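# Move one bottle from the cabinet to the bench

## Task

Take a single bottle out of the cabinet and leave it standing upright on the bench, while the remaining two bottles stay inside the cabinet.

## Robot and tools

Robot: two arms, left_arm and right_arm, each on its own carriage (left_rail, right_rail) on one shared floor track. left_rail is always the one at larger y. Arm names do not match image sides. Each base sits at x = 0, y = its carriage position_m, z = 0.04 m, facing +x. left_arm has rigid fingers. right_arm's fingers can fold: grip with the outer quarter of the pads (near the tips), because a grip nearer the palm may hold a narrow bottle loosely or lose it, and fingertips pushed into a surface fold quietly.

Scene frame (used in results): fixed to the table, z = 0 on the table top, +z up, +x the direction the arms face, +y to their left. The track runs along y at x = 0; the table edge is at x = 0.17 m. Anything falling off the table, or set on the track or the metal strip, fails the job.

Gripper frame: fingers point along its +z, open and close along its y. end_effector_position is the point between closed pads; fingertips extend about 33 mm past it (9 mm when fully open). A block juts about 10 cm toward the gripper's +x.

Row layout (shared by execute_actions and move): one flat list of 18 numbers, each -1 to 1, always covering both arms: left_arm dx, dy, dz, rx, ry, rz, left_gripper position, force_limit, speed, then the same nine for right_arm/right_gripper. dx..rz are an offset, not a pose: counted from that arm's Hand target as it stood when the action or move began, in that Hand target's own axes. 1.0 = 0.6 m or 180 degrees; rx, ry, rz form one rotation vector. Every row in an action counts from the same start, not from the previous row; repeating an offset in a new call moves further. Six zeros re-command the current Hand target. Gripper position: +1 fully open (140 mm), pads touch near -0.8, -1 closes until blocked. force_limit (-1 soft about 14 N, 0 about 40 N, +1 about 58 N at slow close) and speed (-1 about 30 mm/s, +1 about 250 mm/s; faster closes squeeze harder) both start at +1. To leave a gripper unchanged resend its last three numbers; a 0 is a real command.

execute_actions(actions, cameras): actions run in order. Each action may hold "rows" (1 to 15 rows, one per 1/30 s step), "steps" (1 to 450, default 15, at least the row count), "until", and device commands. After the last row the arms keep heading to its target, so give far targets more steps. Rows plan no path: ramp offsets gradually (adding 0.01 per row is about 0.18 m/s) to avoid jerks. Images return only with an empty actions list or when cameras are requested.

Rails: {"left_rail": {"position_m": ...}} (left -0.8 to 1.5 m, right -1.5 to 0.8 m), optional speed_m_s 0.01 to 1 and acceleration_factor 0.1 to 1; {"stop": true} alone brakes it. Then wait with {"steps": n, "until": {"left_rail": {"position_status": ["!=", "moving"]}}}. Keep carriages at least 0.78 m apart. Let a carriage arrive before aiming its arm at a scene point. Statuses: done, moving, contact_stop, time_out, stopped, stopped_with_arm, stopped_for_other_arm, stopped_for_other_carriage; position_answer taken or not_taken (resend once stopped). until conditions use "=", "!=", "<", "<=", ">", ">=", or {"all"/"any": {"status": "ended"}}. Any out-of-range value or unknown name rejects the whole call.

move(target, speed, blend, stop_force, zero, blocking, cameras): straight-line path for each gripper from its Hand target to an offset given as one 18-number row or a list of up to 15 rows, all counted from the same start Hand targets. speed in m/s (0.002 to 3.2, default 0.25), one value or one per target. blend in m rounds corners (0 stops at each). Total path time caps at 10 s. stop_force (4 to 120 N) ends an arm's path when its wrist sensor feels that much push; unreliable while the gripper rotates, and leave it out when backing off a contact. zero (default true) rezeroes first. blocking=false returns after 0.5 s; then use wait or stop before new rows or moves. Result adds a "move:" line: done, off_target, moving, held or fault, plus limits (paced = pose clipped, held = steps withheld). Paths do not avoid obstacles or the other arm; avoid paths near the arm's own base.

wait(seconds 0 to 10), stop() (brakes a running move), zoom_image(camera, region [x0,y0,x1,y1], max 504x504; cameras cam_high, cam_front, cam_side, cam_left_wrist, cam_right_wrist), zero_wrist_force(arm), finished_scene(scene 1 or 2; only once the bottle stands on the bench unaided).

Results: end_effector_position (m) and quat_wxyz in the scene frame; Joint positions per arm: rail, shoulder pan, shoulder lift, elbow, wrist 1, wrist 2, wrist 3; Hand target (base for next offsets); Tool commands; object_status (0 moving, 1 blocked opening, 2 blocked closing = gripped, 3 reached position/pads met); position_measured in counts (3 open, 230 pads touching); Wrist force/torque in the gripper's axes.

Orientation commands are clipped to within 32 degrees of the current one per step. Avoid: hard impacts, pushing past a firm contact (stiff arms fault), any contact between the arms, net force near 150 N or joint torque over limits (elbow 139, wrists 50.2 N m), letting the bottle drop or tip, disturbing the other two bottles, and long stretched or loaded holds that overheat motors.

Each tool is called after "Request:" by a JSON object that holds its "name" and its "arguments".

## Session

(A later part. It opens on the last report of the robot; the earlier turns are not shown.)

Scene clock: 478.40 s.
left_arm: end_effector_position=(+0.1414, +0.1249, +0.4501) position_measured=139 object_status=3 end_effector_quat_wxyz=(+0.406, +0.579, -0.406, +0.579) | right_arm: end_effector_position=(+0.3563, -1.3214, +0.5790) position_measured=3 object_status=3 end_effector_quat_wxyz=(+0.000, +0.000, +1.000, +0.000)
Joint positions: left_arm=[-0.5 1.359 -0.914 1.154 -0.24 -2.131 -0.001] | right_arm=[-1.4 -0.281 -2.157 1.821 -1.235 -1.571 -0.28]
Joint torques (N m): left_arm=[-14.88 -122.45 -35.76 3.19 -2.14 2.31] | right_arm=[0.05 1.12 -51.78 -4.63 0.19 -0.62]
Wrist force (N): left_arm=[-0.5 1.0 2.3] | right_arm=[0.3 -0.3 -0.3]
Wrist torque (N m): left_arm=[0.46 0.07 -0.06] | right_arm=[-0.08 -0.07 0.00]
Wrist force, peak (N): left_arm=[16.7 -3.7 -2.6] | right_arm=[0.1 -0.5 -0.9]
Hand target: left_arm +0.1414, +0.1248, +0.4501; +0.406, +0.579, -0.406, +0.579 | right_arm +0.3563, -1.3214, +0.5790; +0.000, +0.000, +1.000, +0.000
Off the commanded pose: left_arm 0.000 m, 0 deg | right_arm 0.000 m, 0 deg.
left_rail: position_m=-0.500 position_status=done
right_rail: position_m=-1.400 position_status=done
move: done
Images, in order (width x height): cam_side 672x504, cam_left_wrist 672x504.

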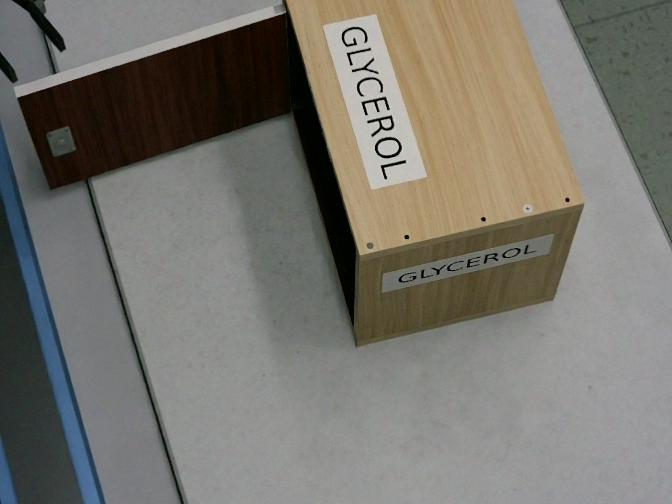

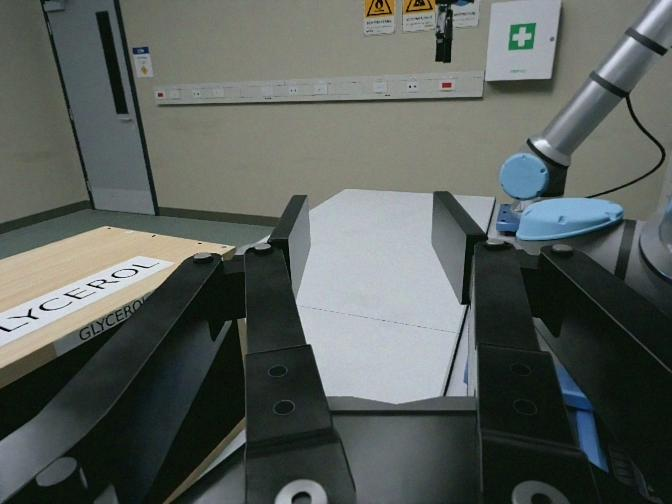

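Request:
{"name": "move", "arguments": {"target": [[-0.05,-0.0217,0.1847,0.1667,0,0,-0.08,0,-0.5,0,0,0,0,0,0,1,1,1],[-0.25,-0.0952,0.4212,0.3611,0,0,-0.08,0,-0.5,0,0,0,0,0,0,1,1,1]], "speed": 0.25, "blend": 0.04, "cameras": ["cam_side","cam_front","cam_left_wrist"]}}

Scene clock: 488.00 s.
left_arm: end_effector_position=(+0.1954, +0.0205, +0.4128) position_measured=139 object_status=3 end_effector_quat_wxyz=(+0.235, +0.666, -0.235, +0.668) | right_arm: end_effector_position=(+0.3563, -1.3214, +0.5790) position_measured=3 object_status=3 end_effector_quat_wxyz=(+0.000, +0.000, +1.000, +0.000)
Joint positions: left_arm=[-0.5 1.427 -1.22 1.701 -0.476 -2.607 0.004] | right_arm=[-1.4 -0.281 -2.157 1.821 -1.235 -1.571 -0.28]
Joint torques (N m): left_arm=[-15.09 -65.36 -50.16 3.83 1.99 1.69] | right_arm=[-3.79 2.65 -51.18 -4.96 0.38 -0.39]
Wrist force (N): left_arm=[-0.6 0.8 2.2] | right_arm=[0.0 -0.2 -0.4]
Wrist torque (N m): left_arm=[0.41 0.08 0.01] | right_arm=[-0.04 -0.01 0.00]
Wrist force, peak (N): left_arm=[-9.8 6.1 6.0] | right_arm=[0.2 -0.2 -0.7]
Hand target: left_arm +0.1954, +0.0205, +0.4129; +0.235, +0.666, -0.235, +0.668 (not the last commanded pose) | right_arm +0.3563, -1.3214, +0.5790; +0.000, +0.000, +1.000, +0.000
Off the commanded pose: left_arm 0.182 m, 34 deg | right_arm 0.000 m, 0 deg.
left_rail: position_m=-0.500 position_status=done
right_rail: position_m=-1.400 position_status=done
move: held (left_arm; a check stopped the path); path passed 1 of 2 targets; limits=held
pose unreachable (left arm): on one or more control steps of this call, first in action 0 (counted from 0), this arm could not follow its commanded pose, so it was not sent that pose on those steps. It may still have moved: this result reports where it is.
cause: moving toward the commanded pose would bring two parts of the arm too close to each other (its gripper and another part of the arm, with joints 5 (wrist 1) to 7 (wrist 3) between them, 5 mm apart when it was first held).
Images, in order (width x height): cam_front 672x504, cam_side 672x504, cam_left_wrist 672x504.

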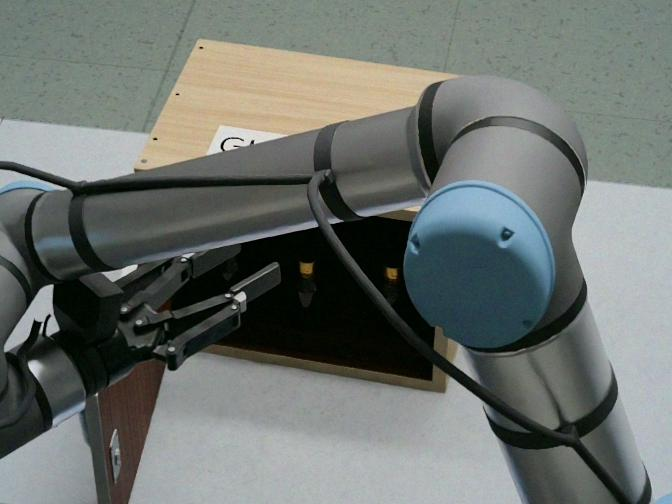

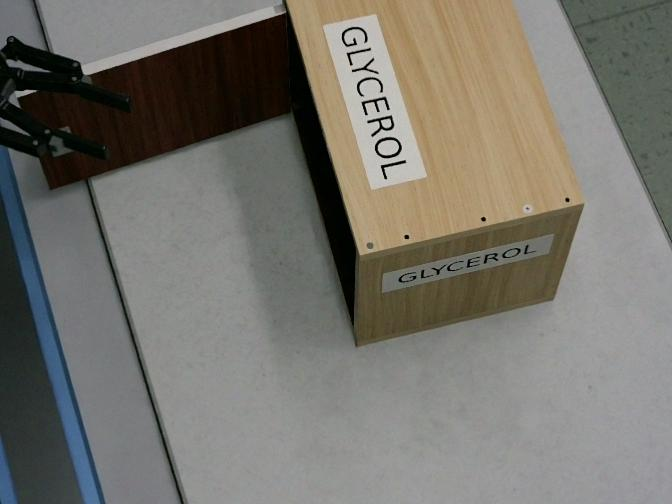

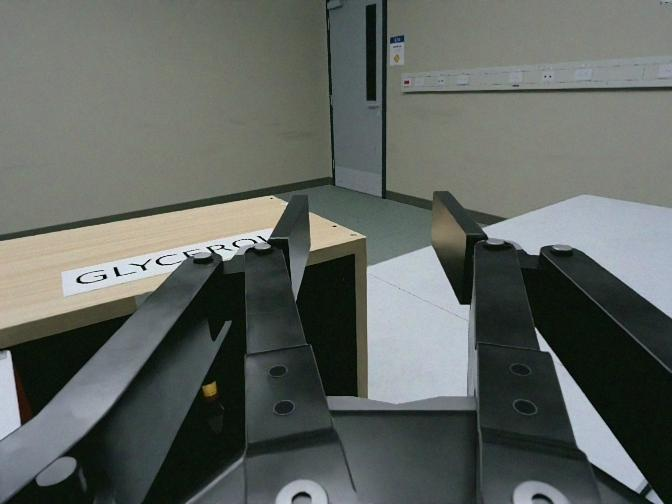

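Request:
{"name": "zoom_image", "arguments": {"camera": "cam_front", "region": [200, 220, 420, 385]}}

Scaled by 2.291.

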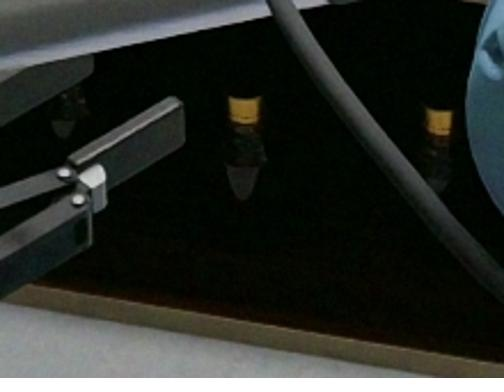

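Request:
{"name": "move", "arguments": {"target": [[0,0,0,0,-0.1944,0,-0.08,0,-0.5,0,0,0,0,0,0,1,1,1],[-0.2215,0.0032,0.1835,0.2087,-0.1869,-0.0658,-0.08,0,-0.5,0,0,0,0,0,0,1,1,1],[-0.3715,0.0032,0.1835,0.215,-0.0534,-0.0188,-0.08,0,-0.5,0,0,0,0,0,0,1,1,1]], "speed": 0.3, "blend": 0.03, "cameras": ["cam_side","cam_front","cam_left_wrist"]}}

Scene clock: 564.57 s.
left_arm: end_effector_position=(+0.2804, -0.0504, +0.1903) position_measured=139 object_status=3 end_effector_quat_wxyz=(+0.001, +0.765, +0.000, +0.644) | right_arm: end_effector_position=(+0.3563, -1.3214, +0.5790) position_measured=3 object_status=3 end_effector_quat_wxyz=(+0.000, +0.000, +1.000, +0.000)
Joint positions: left_arm=[-0.5 1.298 -0.952 2.527 -4.139 -2.821 -2.59] | right_arm=[-1.4 -0.281 -2.157 1.821 -1.235 -1.571 -0.28]
Joint torques (N m): left_arm=[-15.92 -46.19 -9.78 -5.04 0.33 -1.67] | right_arm=[0.12 1.89 -52.58 -5.01 0.72 -0.22]
Wrist force (N): left_arm=[-0.4 0.9 1.8] | right_arm=[-0.2 -0.1 -0.4]
Wrist torque (N m): left_arm=[0.45 0.04 0.09] | right_arm=[-0.04 0.04 0.00]
Wrist force, peak (N): left_arm=[-2.3 0.4 2.1] | right_arm=[0.0 -0.7 -0.6]
Hand target: left_arm +0.2804, -0.0504, +0.1903; +0.001, +0.765, +0.000, +0.644 | right_arm +0.3563, -1.3214, +0.5790; +0.000, +0.000, +1.000, +0.000
Off the commanded pose: left_arm 0.000 m, 0 deg | right_arm 0.000 m, 0 deg.
left_rail: position_m=-0.500 position_status=done
right_rail: position_m=-1.400 position_status=done
move: done
Images, in order (width x height): cam_front 672x504, cam_side 672x504, cam_left_wrist 672x504.

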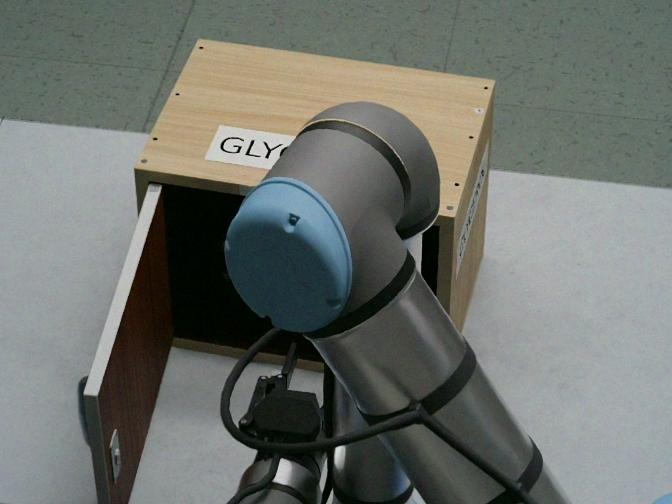

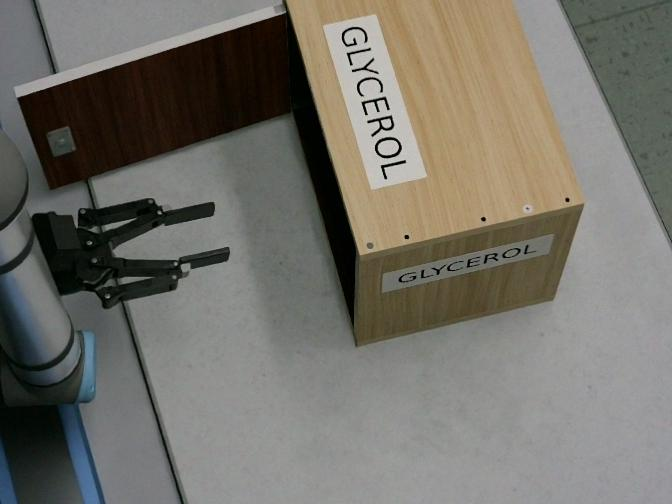

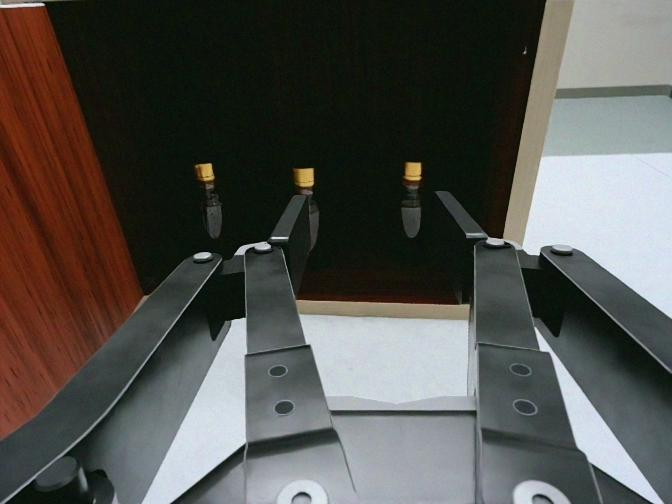

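Request:
{"name": "zoom_image", "arguments": {"camera": "cam_left_wrist", "region": [160, 130, 480, 320]}}

Scaled by 1.575.

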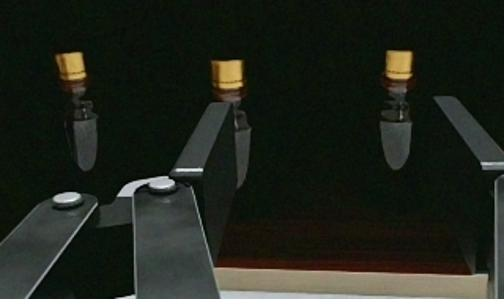

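Request:
{"name": "move", "arguments": {"target": [0.1313,0.0667,-0.0231,0,0,0,1,0,0,0,0,0,0,0,0,1,1,1], "speed": 0.25, "cameras": ["cam_left_wrist"]}}

Request:
{"name": "zoom_image", "arguments": {"camera": "cam_left_wrist", "region": [140, 60, 520, 345]}}

Scene clock: 589.53 s.
left_arm: end_effector_position=(+0.2803, -0.0903, +0.2703) position_measured=3 object_status=3 end_effector_quat_wxyz=(+0.001, +0.765, +0.000, +0.644) | right_arm: end_effector_position=(+0.3563, -1.3214, +0.5790) position_measured=3 object_status=3 end_effector_quat_wxyz=(+0.000, +0.000, +1.000, +0.000)
Joint positions: left_arm=[-0.5 1.27 -1.193 2.608 -4.025 -2.797 -2.636] | right_arm=[-1.4 -0.281 -2.157 1.821 -1.235 -1.571 -0.28]
Joint torques (N m): left_arm=[-14.28 -62.47 -3.51 -0.98 0.36 2.53] | right_arm=[1.19 -1.34 -52.8 -5.48 0.63 -0.24]
Wrist force (N): left_arm=[-0.6 1.0 2.1] | right_arm=[0.2 -0.2 -0.6]
Wrist torque (N m): left_arm=[0.43 0.14 -0.04] | right_arm=[-0.04 -0.05 0.00]
Wrist force, peak (N): left_arm=[-2.4 0.2 2.3] | right_arm=[-0.2 -0.7 -0.4]
Hand target: left_arm +0.2803, -0.0903, +0.2703; +0.001, +0.765, +0.000, +0.644 | right_arm +0.3563, -1.3214, +0.5790; +0.000, +0.000, +1.000, +0.000
Off the commanded pose: left_arm 0.000 m, 0 deg | right_arm 0.000 m, 0 deg.
left_rail: position_m=-0.500 position_status=done
right_rail: position_m=-1.400 position_status=done
move: done
Images, in order (width x height): cam_left_wrist 672x504.

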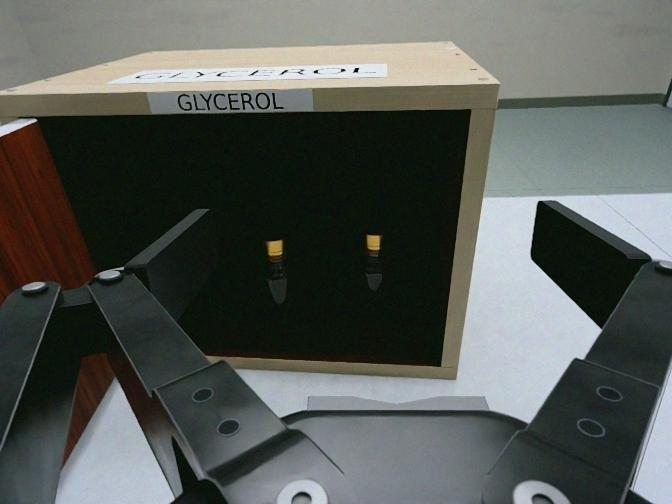

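Scaled by 1.326.

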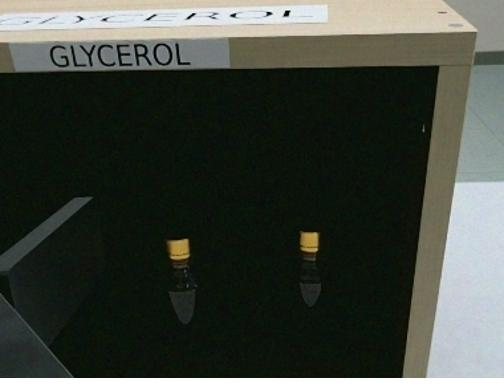

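Request:
{"name": "move", "arguments": {"target": [-0.2753,0.0203,0.2173,0,-0.0667,0,0.43,0,0,0,0,0,0,0,0,1,1,1], "speed": 0.2, "cameras": ["cam_left_wrist","cam_side"]}}

Request:
{"name": "zoom_image", "arguments": {"camera": "cam_left_wrist", "region": [240, 0, 520, 210]}}

Scene clock: 642.93 s.
left_arm: end_effector_position=(+0.3803, -0.1028, +0.0853) position_measured=75 object_status=3 end_effector_quat_wxyz=(+0.001, +0.828, +0.000, +0.560) | right_arm: end_effector_position=(+0.3563, -1.3214, +0.5790) position_measured=3 object_status=3 end_effector_quat_wxyz=(+0.000, +0.000, +1.000, +0.000)
Joint positions: left_arm=[-0.5 0.963 -0.831 2.611 -4.308 -2.438 -2.65] | right_arm=[-1.4 -0.281 -2.157 1.821 -1.235 -1.571 -0.28]
Joint torques (N m): left_arm=[-13.49 -49.24 -1.01 -5.78 0.55 -1.84] | right_arm=[0.13 1.44 -52.07 -5.14 0.3 -0.08]
Wrist force (N): left_arm=[-1.2 0.5 2.0] | right_arm=[0.0 -0.1 -0.4]
Wrist torque (N m): left_arm=[0.26 0.30 0.10] | right_arm=[-0.03 0.00 0.00]
Wrist force, peak (N): left_arm=[-1.9 1.0 3.5] | right_arm=[0.1 -0.8 -0.4]
Hand target: left_arm +0.3804, -0.1028, +0.0852; +0.001, +0.828, +0.000, +0.560 | right_arm +0.3563, -1.3214, +0.5790; +0.000, +0.000, +1.000, +0.000
Off the commanded pose: left_arm 0.000 m, 0 deg | right_arm 0.000 m, 0 deg.
left_rail: position_m=-0.500 position_status=done
right_rail: position_m=-1.400 position_status=done
move: done
Images, in order (width x height): cam_side 672x504, cam_left_wrist 672x504.

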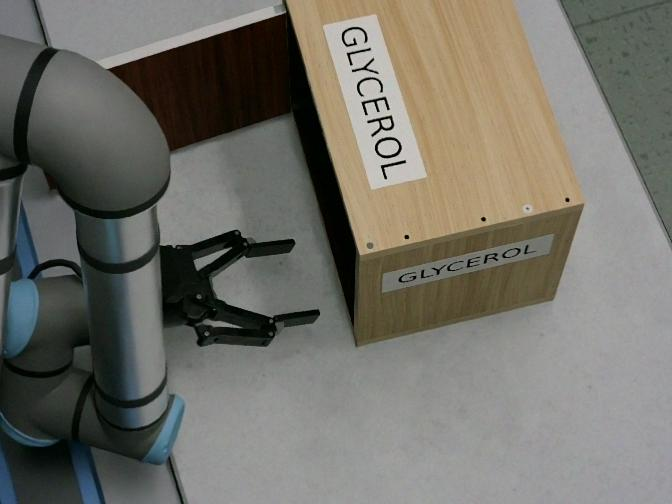

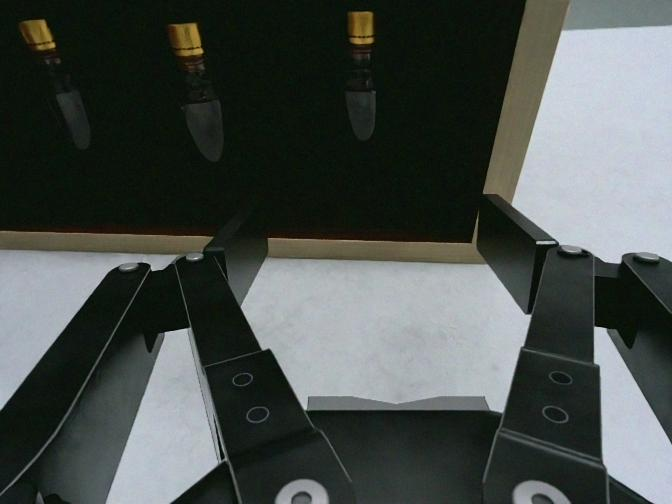

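Scaled by 1.800.

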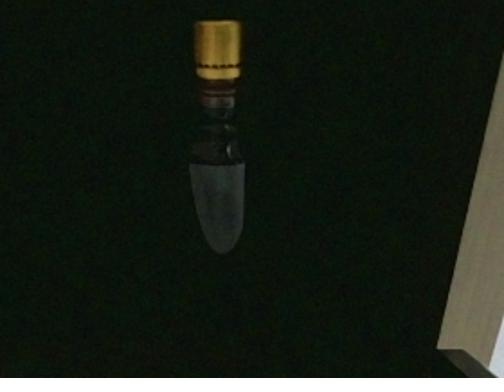

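Request:
{"name": "move", "arguments": {"target": [[-0.0184,-0.0067,0.0434,0,0,0,0.175,0,0,0,0,0,0,0,0,1,1,1],[0.0503,-0.0067,0.2134,0,0,0,0.175,0,0,0,0,0,0,0,0,1,1,1]], "speed": 0.08, "stop_force": 10, "cameras": ["cam_left_wrist","cam_side","cam_front"]}}

Scene clock: 671.93 s.
left_arm: end_effector_position=(+0.4899, -0.0989, +0.0656) position_measured=107 object_status=3 end_effector_quat_wxyz=(+0.001, +0.828, +0.000, +0.560) | right_arm: end_effector_position=(+0.3563, -1.3214, +0.5790) position_measured=3 object_status=3 end_effector_quat_wxyz=(+0.000, +0.000, +1.000, +0.000)
Joint positions: left_arm=[-0.5 0.753 -0.78 2.512 -4.371 -2.26 -2.806] | right_arm=[-1.4 -0.281 -2.157 1.821 -1.235 -1.571 -0.28]
Joint torques (N m): left_arm=[22.15 -53.38 11.35 -5.77 -3.32 2.69] | right_arm=[0.11 1.55 -51.19 -4.91 0.53 -0.47]
Wrist force (N): left_arm=[0.1 0.2 1.5] | right_arm=[-0.1 -0.3 -0.4]
Wrist torque (N m): left_arm=[0.23 0.03 -0.04] | right_arm=[-0.07 0.02 0.00]
Wrist force, peak (N): left_arm=[-5.5 -15.7 -10.7] | right_arm=[-0.2 -0.5 -0.9]
Hand target: left_arm +0.4899, -0.0989, +0.0656; +0.001, +0.828, +0.000, +0.560 (not the last commanded pose) | right_arm +0.3563, -1.3214, +0.5790; +0.000, +0.000, +1.000, +0.000
Off the commanded pose: left_arm 0.021 m, 0 deg | right_arm 0.000 m, 0 deg.
left_rail: position_m=-0.500 position_status=done
right_rail: position_m=-1.400 position_status=done
move: contact (left_arm); path passed 1 of 2 targets
Images, in order (width x height): cam_front 672x504, cam_side 672x504, cam_left_wrist 672x504.

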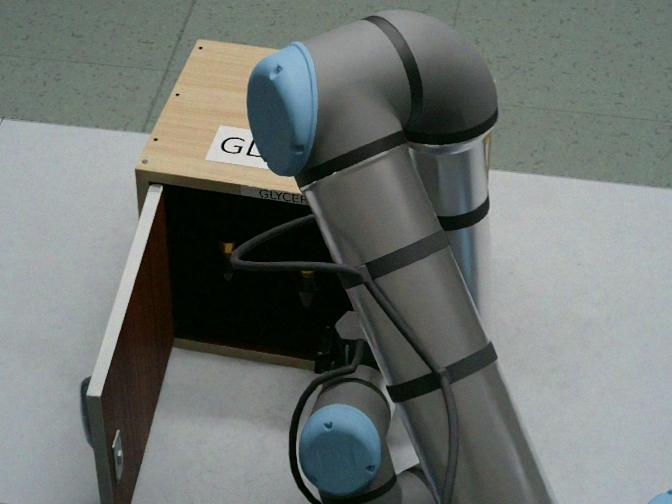

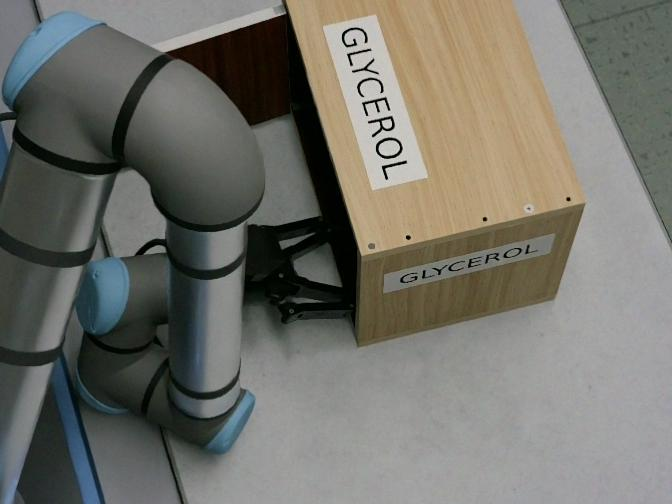

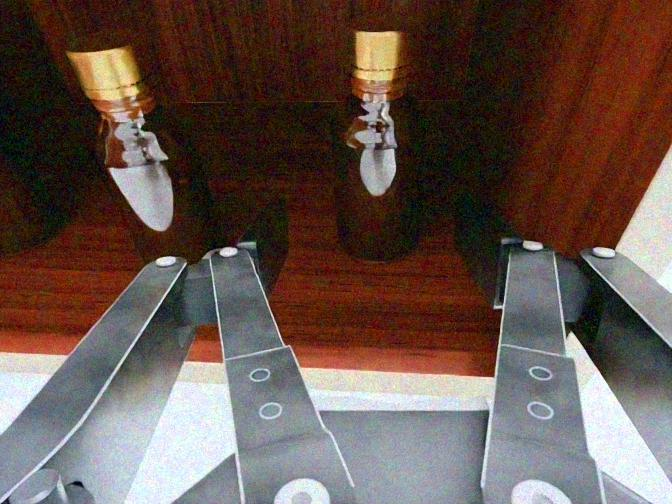

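Request:
{"name": "move", "arguments": {"target": [[-0.0125,0.001,-0.0309,0,0,0,-0.08,0,0,0,0,0,0,0,0,1,1,1],[0.0187,0.003,0.0464,0,0,0,-0.08,0,0,0,0,0,0,0,0,1,1,1]], "speed": 0.06, "stop_force": 8, "cameras": ["cam_left_wrist","cam_side"]}}

Scene clock: 700.73 s.
left_arm: end_effector_position=(+0.5199, -0.1008, +0.0656) position_measured=139 object_status=3 end_effector_quat_wxyz=(+0.001, +0.828, +0.000, +0.560) | right_arm: end_effector_position=(+0.3563, -1.3214, +0.5790) position_measured=3 object_status=3 end_effector_quat_wxyz=(+0.000, +0.000, +1.000, +0.000)
Joint positions: left_arm=[-0.5 0.701 -0.783 2.488 -4.363 -2.214 -2.838] | right_arm=[-1.4 -0.281 -2.157 1.821 -1.235 -1.571 -0.28]
Joint torques (N m): left_arm=[-14.3 -82.21 -4.74 -2.05 1.11 -1.94] | right_arm=[-1.78 0.19 -53.48 -5.2 0.67 -0.48]
Wrist force (N): left_arm=[0.2 0.7 1.1] | right_arm=[-0.3 -0.4 -0.2]
Wrist torque (N m): left_arm=[0.39 -0.04 0.07] | right_arm=[-0.10 0.06 0.00]
Wrist force, peak (N): left_arm=[0.5 0.2 2.1] | right_arm=[-0.2 -0.6 -0.6]
Hand target: left_arm +0.5199, -0.1008, +0.0656; +0.001, +0.828, +0.000, +0.560 | right_arm +0.3563, -1.3214, +0.5790; +0.000, +0.000, +1.000, +0.000
Off the commanded pose: left_arm 0.000 m, 0 deg | right_arm 0.000 m, 0 deg.
left_rail: position_m=-0.500 position_status=done
right_rail: position_m=-1.400 position_status=done
move: done
Images, in order (width x height): cam_side 672x504, cam_left_wrist 672x504.

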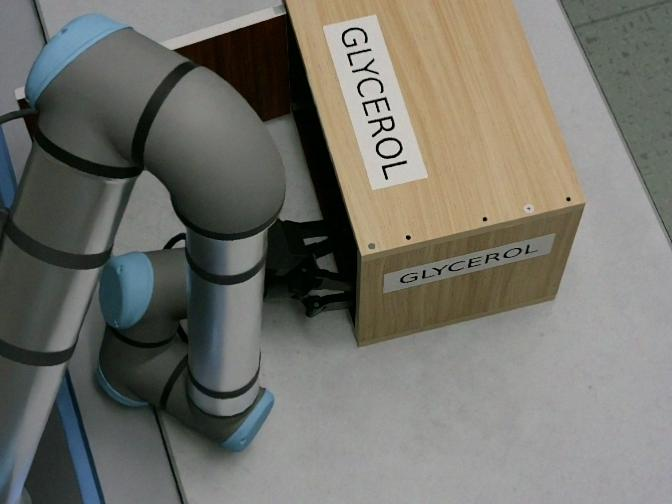

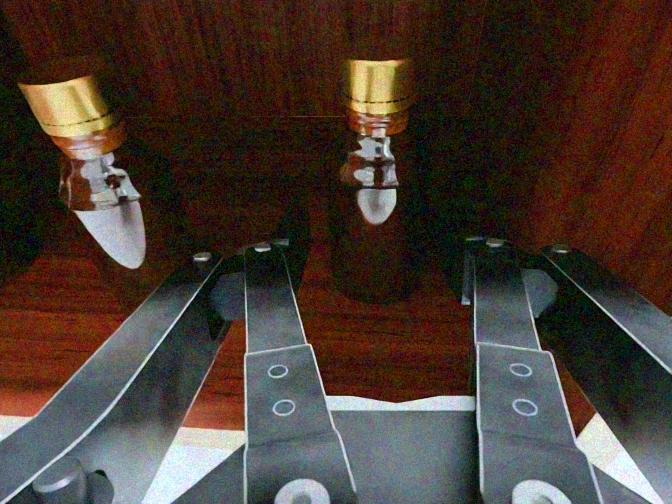

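Request:
{"name": "execute_actions", "arguments": {"actions": [{"rows":[[0,0,0,0,0,0,-1,0,-1,0,0,0,0,0,0,1,1,1]],"steps":60}], "cameras": ["cam_left_wrist"]}}

Scene clock: 713.10 s.
left_arm: end_effector_position=(+0.5199, -0.1008, +0.0656) position_measured=163 object_status=2 end_effector_quat_wxyz=(+0.001, +0.828, +0.000, +0.560) | right_arm: end_effector_position=(+0.3563, -1.3214, +0.5790) position_measured=3 object_status=3 end_effector_quat_wxyz=(+0.000, +0.000, +1.000, +0.000)
Joint positions: left_arm=[-0.5 0.701 -0.783 2.488 -4.363 -2.214 -2.838] | right_arm=[-1.4 -0.281 -2.157 1.821 -1.235 -1.571 -0.28]
Joint torques (N m): left_arm=[-7.35 -74.76 -3.8 -2.05 0.56 -1.99] | right_arm=[-1.69 1.09 -52.62 -5.16 0.42 -0.64]
Wrist force (N): left_arm=[3.2 0.3 -1.9] | right_arm=[-0.1 -0.4 -0.3]
Wrist torque (N m): left_arm=[0.39 -0.02 0.12] | right_arm=[-0.10 0.02 0.00]
Wrist force, peak (N): left_arm=[3.5 0.5 -1.9] | right_arm=[0.0 -0.5 -0.9]
Hand target: left_arm +0.5199, -0.1008, +0.0656; +0.001, +0.828, +0.000, +0.560 | right_arm +0.3563, -1.3214, +0.5790; +0.000, +0.000, +1.000, +0.000
Off the commanded pose: left_arm 0.000 m, 0 deg | right_arm 0.000 m, 0 deg.
left_rail: position_m=-0.500 position_status=done
right_rail: position_m=-1.400 position_status=done
Images, in order (width x height): cam_left_wrist 672x504.

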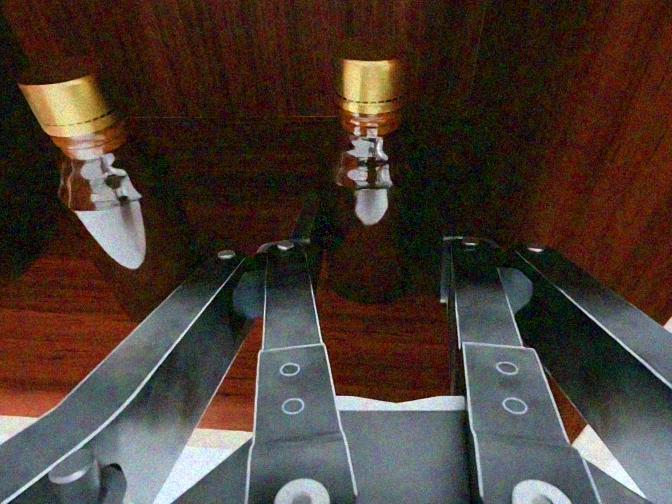

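Request:
{"name": "move", "arguments": {"target": [[0.0309,0,-0.0125,0,0,0,-1,0,-1,0,0,0,0,0,0,1,1,1],[-0.0598,0,-0.2814,0,0,0,-1,0,-1,0,0,0,0,0,0,1,1,1]], "speed": [0.05,0.15], "blend": [0.008,0], "cameras": ["cam_left_wrist","cam_side"]}}

Scene clock: 764.73 s.
left_arm: end_effector_position=(+0.3499, -0.1006, +0.0952) position_measured=163 object_status=2 end_effector_quat_wxyz=(+0.001, +0.828, +0.000, +0.560) | right_arm: end_effector_position=(+0.3563, -1.3214, +0.5790) position_measured=3 object_status=3 end_effector_quat_wxyz=(+0.000, +0.000, +1.000, +0.000)
Joint positions: left_arm=[-0.5 1.038 -0.871 2.631 -4.232 -2.498 -2.579] | right_arm=[-1.4 -0.281 -2.157 1.821 -1.235 -1.571 -0.28]
Joint torques (N m): left_arm=[21.87 -74.11 12.22 -2.52 -4.54 2.79] | right_arm=[1.2 1.07 -53.09 -5.02 0.82 -0.68]
Wrist force (N): left_arm=[-2.3 0.7 2.2] | right_arm=[-0.3 -0.1 -0.4]
Wrist torque (N m): left_arm=[0.33 -0.10 -0.05] | right_arm=[-0.02 0.07 0.00]
Wrist force, peak (N): left_arm=[-3.0 0.3 3.0] | right_arm=[-0.2 -0.7 -0.6]
Hand target: left_arm +0.3499, -0.1006, +0.0952; +0.001, +0.828, +0.000, +0.560 | right_arm +0.3563, -1.3214, +0.5790; +0.000, +0.000, +1.000, +0.000
Off the commanded pose: left_arm 0.000 m, 0 deg | right_arm 0.000 m, 0 deg.
left_rail: position_m=-0.500 position_status=done
right_rail: position_m=-1.400 position_status=done
move: done
Images, in order (width x height): cam_side 672x504, cam_left_wrist 672x504.

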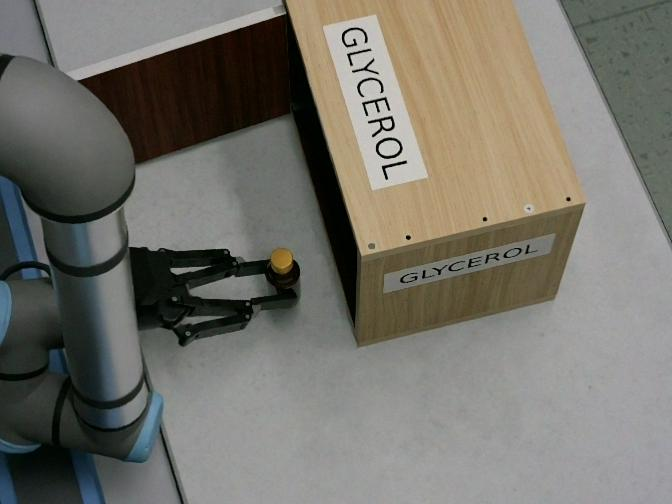

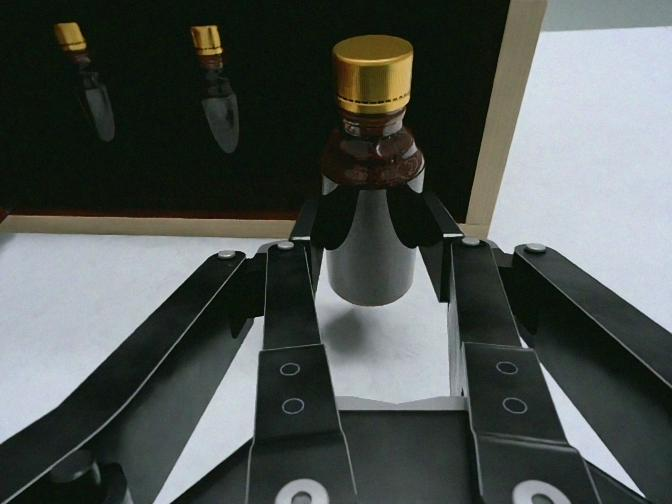

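Request:
{"name": "move", "arguments": {"target": [0.0033,0.3,0.0526,-0.1803,0,0.0728,-1,0,-1,0,0,0,0,0,0,1,1,1], "speed": 0.2}}

Request:
{"name": "move", "arguments": {"target": [-0.0695,0,0.0281,0,0,0,-1,0,-1,0,0,0,0,0,0,1,1,1], "speed": 0.03, "stop_force": 4, "cameras": ["cam_left_wrist","cam_side","cam_high"]}}

Scene clock: 774.40 s.
left_arm: end_effector_position=(+0.3797, -0.2806, +0.0856) position_measured=163 object_status=2 end_effector_quat_wxyz=(+0.169, +0.790, -0.249, +0.534) | right_arm: end_effector_position=(+0.3563, -1.3214, +0.5790) position_measured=3 object_status=3 end_effector_quat_wxyz=(+0.000, +0.000, +1.000, +0.000)
Joint positions: left_arm=[-0.5 0.849 -1.045 2.69 -3.484 -2.746 -1.86] | right_arm=[-1.4 -0.281 -2.157 1.821 -1.235 -1.571 -0.28]
Joint torques (N m): left_arm=[-14.99 -68.2 -9.03 -2.93 -6.07 2.59] | right_arm=[0.64 1.97 -51.98 -5.26 0.44 0.09]
Wrist force (N): left_arm=[-2.6 0.9 2.7] | right_arm=[-0.3 -0.6 -0.5]
Wrist torque (N m): left_arm=[0.40 -0.02 -0.07] | right_arm=[-0.14 0.06 0.00]
Wrist force, peak (N): left_arm=[-2.8 1.0 3.4] | right_arm=[0.2 -0.6 -0.7]
Hand target: left_arm +0.3797, -0.2806, +0.0856; +0.169, +0.790, -0.249, +0.534 | right_arm +0.3563, -1.3214, +0.5790; +0.000, +0.000, +1.000, +0.000
Off the commanded pose: left_arm 0.000 m, 0 deg | right_arm 0.000 m, 0 deg.
left_rail: position_m=-0.500 position_status=done
right_rail: position_m=-1.400 position_status=done
move: done

Scene clock: 777.03 s.
left_arm: end_effector_position=(+0.3797, -0.2806, +0.0470) position_measured=163 object_status=2 end_effector_quat_wxyz=(+0.169, +0.790, -0.250, +0.534) | right_arm: end_effector_position=(+0.3563, -1.3214, +0.5790) position_measured=3 object_status=3 end_effector_quat_wxyz=(+0.000, +0.000, +1.000, +0.000)
Joint positions: left_arm=[-0.5 0.849 -0.905 2.675 -3.607 -2.745 -1.858] | right_arm=[-1.4 -0.281 -2.157 1.821 -1.235 -1.571 -0.28]
Joint torques (N m): left_arm=[1.8 -70.93 11.97 -2.81 -5.44 2.45] | right_arm=[-1.69 3.9 -53.19 -4.67 0.29 -0.52]
Wrist force (N): left_arm=[-1.4 -4.6 1.0] | right_arm=[-0.1 -0.4 -0.6]
Wrist torque (N m): left_arm=[-0.69 0.11 -0.03] | right_arm=[-0.08 0.03 0.00]
Wrist force, peak (N): left_arm=[36.8 0.7 -25.5] | right_arm=[-0.1 -0.9 -0.9]
Hand target: left_arm +0.3797, -0.2806, +0.0470; +0.169, +0.790, -0.250, +0.534 (not the last commanded pose) | right_arm +0.3563, -1.3214, +0.5790; +0.000, +0.000, +1.000, +0.000
Off the commanded pose: left_arm 0.006 m, 0 deg | right_arm 0.000 m, 0 deg.
left_rail: position_m=-0.500 position_status=done
right_rail: position_m=-1.400 position_status=done
move: contact (left_arm)
Images, in order (width x height): cam_high 672x504, cam_side 672x504, cam_left_wrist 672x504.

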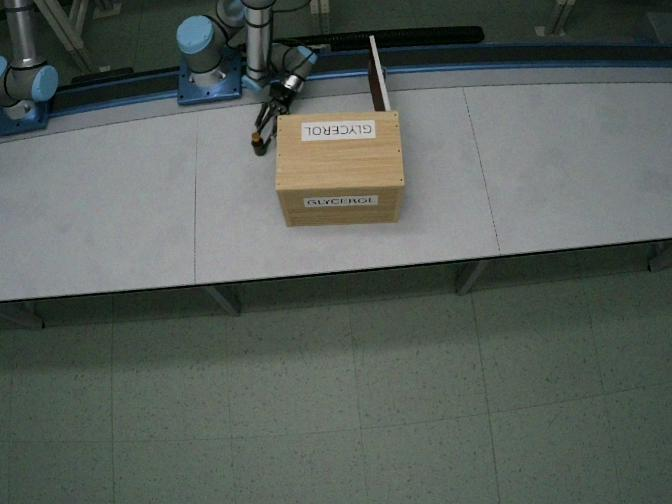

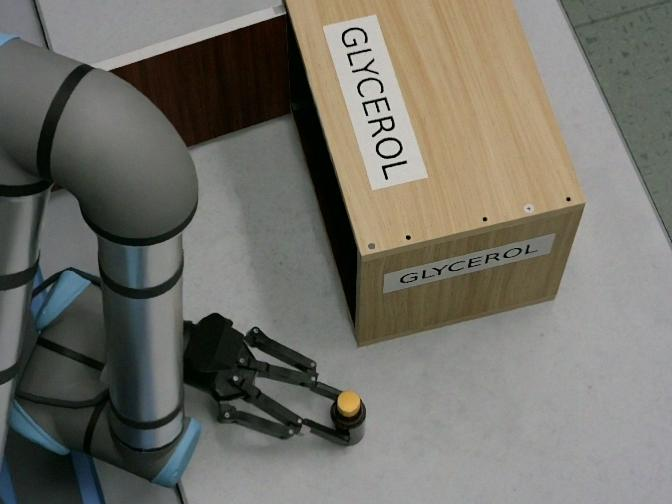

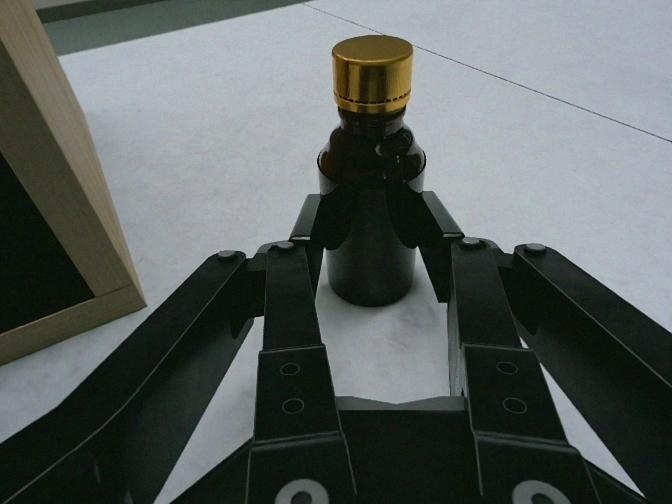

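Request:
{"name": "move", "arguments": {"target": [[0,0,0,0,0,0,-0.08,0,-0.7,0,0,0,0,0,0,1,1,1],[-0.0624,0,-0.1545,0,0,0,-0.08,0,-0.7,0,0,0,0,0,0,1,1,1],[0.4375,-0.0628,-0.4875,0,-0.3778,0,-0.08,0,-0.7,0,0,0,0,0,0,1,1,1]], "speed": [0.1,0.12,0.3], "blend": [0,0.02,0], "cameras": ["cam_high","cam_side","cam_front","cam_left_wrist"]}}

Scene clock: 809.20 s.
left_arm: end_effector_position=(+0.2592, -0.1499, +0.3995) position_measured=139 object_status=3 end_effector_quat_wxyz=(+0.000, +0.954, -0.301, +0.001) | right_arm: end_effector_position=(+0.3563, -1.3214, +0.5790) position_measured=3 object_status=3 end_effector_quat_wxyz=(+0.000, +0.000, +1.000, +0.000)
Joint positions: left_arm=[-0.5 0.524 -2.067 2.101 -1.606 -1.573 -2.005] | right_arm=[-1.4 -0.281 -2.157 1.821 -1.235 -1.571 -0.28]
Joint torques (N m): left_arm=[-16.79 4.45 -62.27 -2.02 2 -2.12] | right_arm=[1.02 1.14 -51.18 -5.51 0.92 -0.25]
Wrist force (N): left_arm=[-0.6 -5.4 0.2] | right_arm=[-0.1 -0.6 -0.5]
Wrist torque (N m): left_arm=[-1.29 0.10 0.09] | right_arm=[-0.13 0.03 0.00]
Wrist force, peak (N): left_arm=[0.0 -5.2 -2.0] | right_arm=[-0.3 -0.9 -0.6]
Hand target: left_arm +0.2592, -0.1499, +0.3995; +0.000, +0.954, -0.301, +0.001 | right_arm +0.3563, -1.3214, +0.5790; +0.000, +0.000, +1.000, +0.000
Off the commanded pose: left_arm 0.000 m, 0 deg | right_arm 0.000 m, 0 deg.
left_rail: position_m=-0.500 position_status=done
right_rail: position_m=-1.400 position_status=done
move: done
Images, in order (width x height): cam_high 672x504, cam_front 672x504, cam_side 672x504, cam_left_wrist 672x504.

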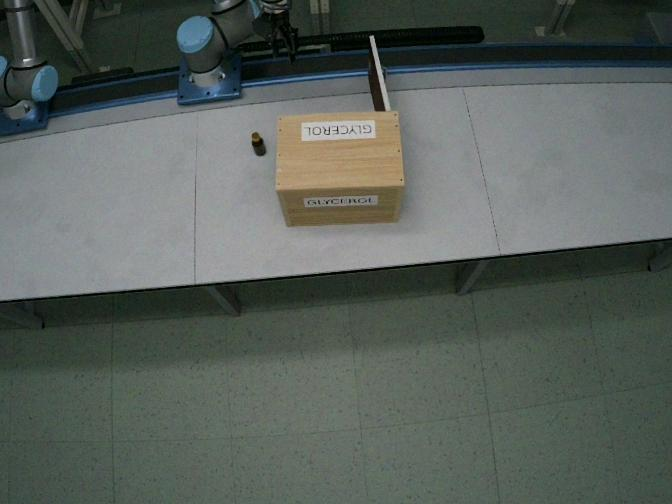

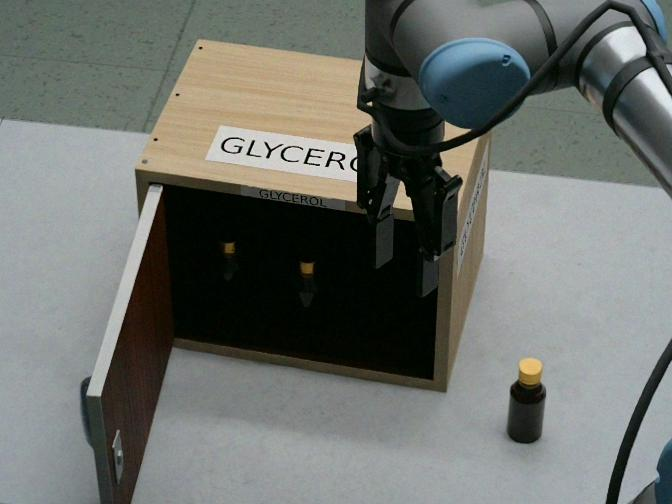

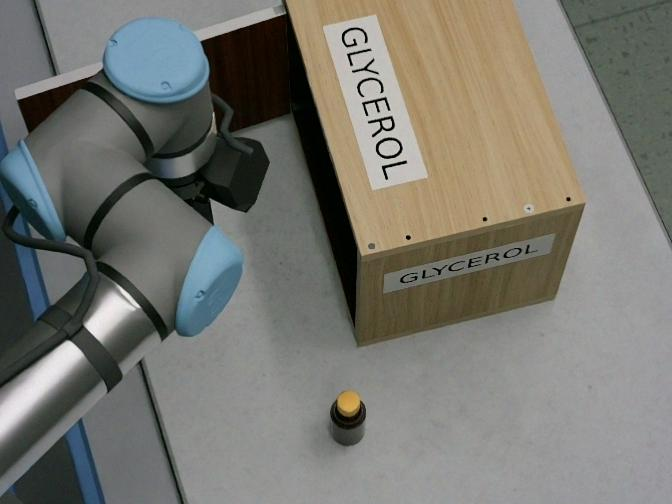

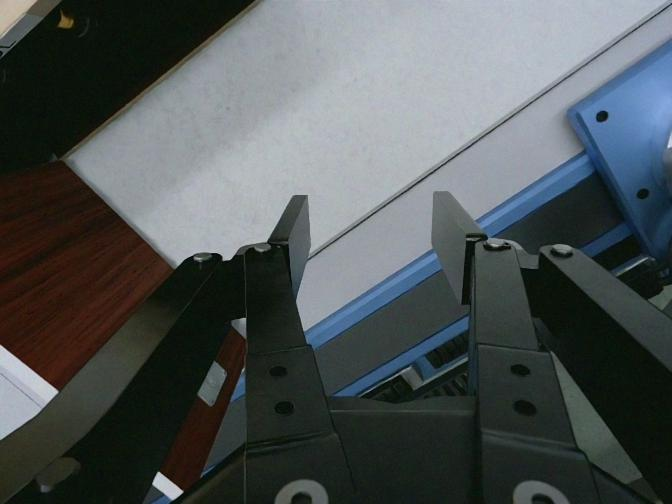

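Request:
{"name": "move", "arguments": {"target": [[-0.5401,-0.4255,0,0,0,0,-1,-1,0,0,0,0,0,0,0,1,1,1],[-0.5401,-0.4255,0.2992,0,0,0,-1,-1,0,0,0,0,0,0,0,1,1,1]], "speed": [0.3,0.2], "blend": [0.02,0], "cameras": ["cam_high","cam_side","cam_front"]}}

Scene clock: 831.60 s.
left_arm: end_effector_position=(+0.1411, +0.2450, +0.2193) position_measured=233 object_status=3 end_effector_quat_wxyz=(+0.000, +0.954, -0.301, +0.001) | right_arm: end_effector_position=(+0.3563, -1.3214, +0.5790) position_measured=3 object_status=3 end_effector_quat_wxyz=(+0.000, +0.000, +1.000, +0.000)
Joint positions: left_arm=[-0.5 1.153 -1.388 1.867 -2.049 -1.573 -1.376] | right_arm=[-1.4 -0.281 -2.157 1.821 -1.235 -1.571 -0.28]
Joint torques (N m): left_arm=[-14.08 -53.19 -41.42 -5.87 0.73 -1.74] | right_arm=[0.59 2.25 -53.38 -5.74 0.96 -0.66]
Wrist force (N): left_arm=[-0.8 -4.7 0.3] | right_arm=[0.1 -0.3 -0.5]
Wrist torque (N m): left_arm=[-1.07 0.17 -0.06] | right_arm=[-0.06 -0.02 0.01]
Wrist force, peak (N): left_arm=[-2.7 -7.0 -1.9] | right_arm=[0.1 -0.9 -0.8]
Hand target: left_arm +0.1411, +0.2450, +0.2192; +0.000, +0.954, -0.301, +0.001 | right_arm +0.3563, -1.3214, +0.5790; +0.000, +0.000, +1.000, +0.000
Off the commanded pose: left_arm 0.000 m, 0 deg | right_arm 0.000 m, 0 deg.
left_rail: position_m=-0.500 position_status=done
right_rail: position_m=-1.400 position_status=done
move: done
Images, in order (width x height): cam_high 672x504, cam_front 672x504, cam_side 672x504.

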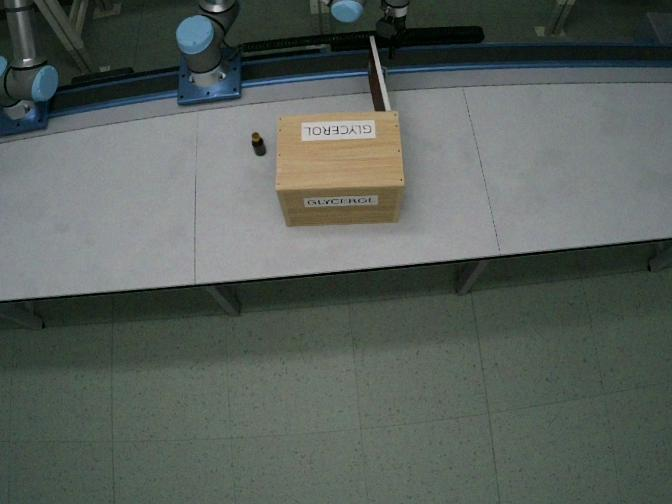

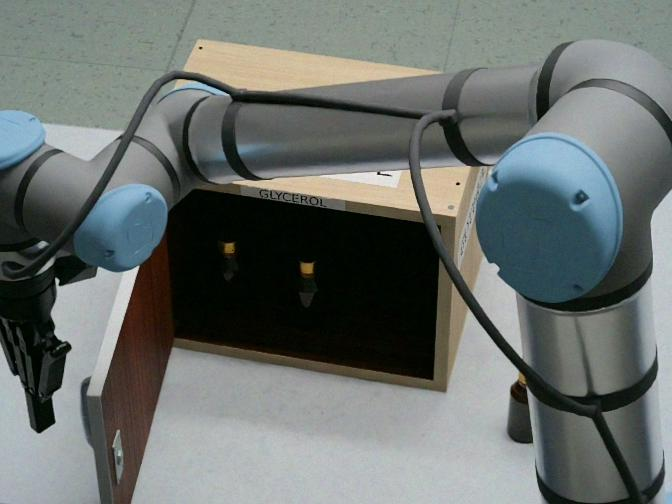

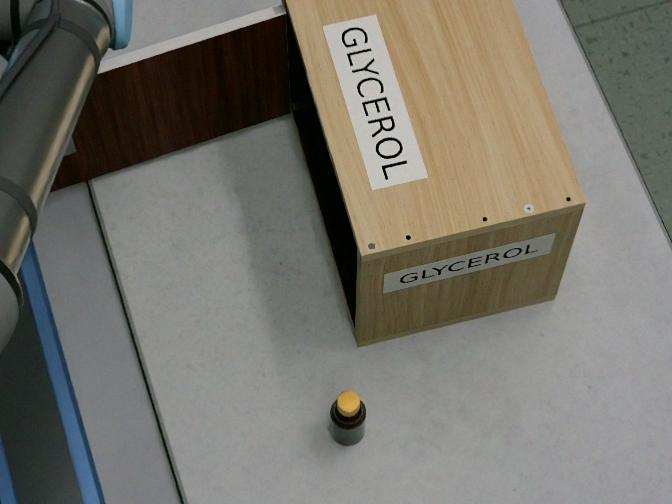

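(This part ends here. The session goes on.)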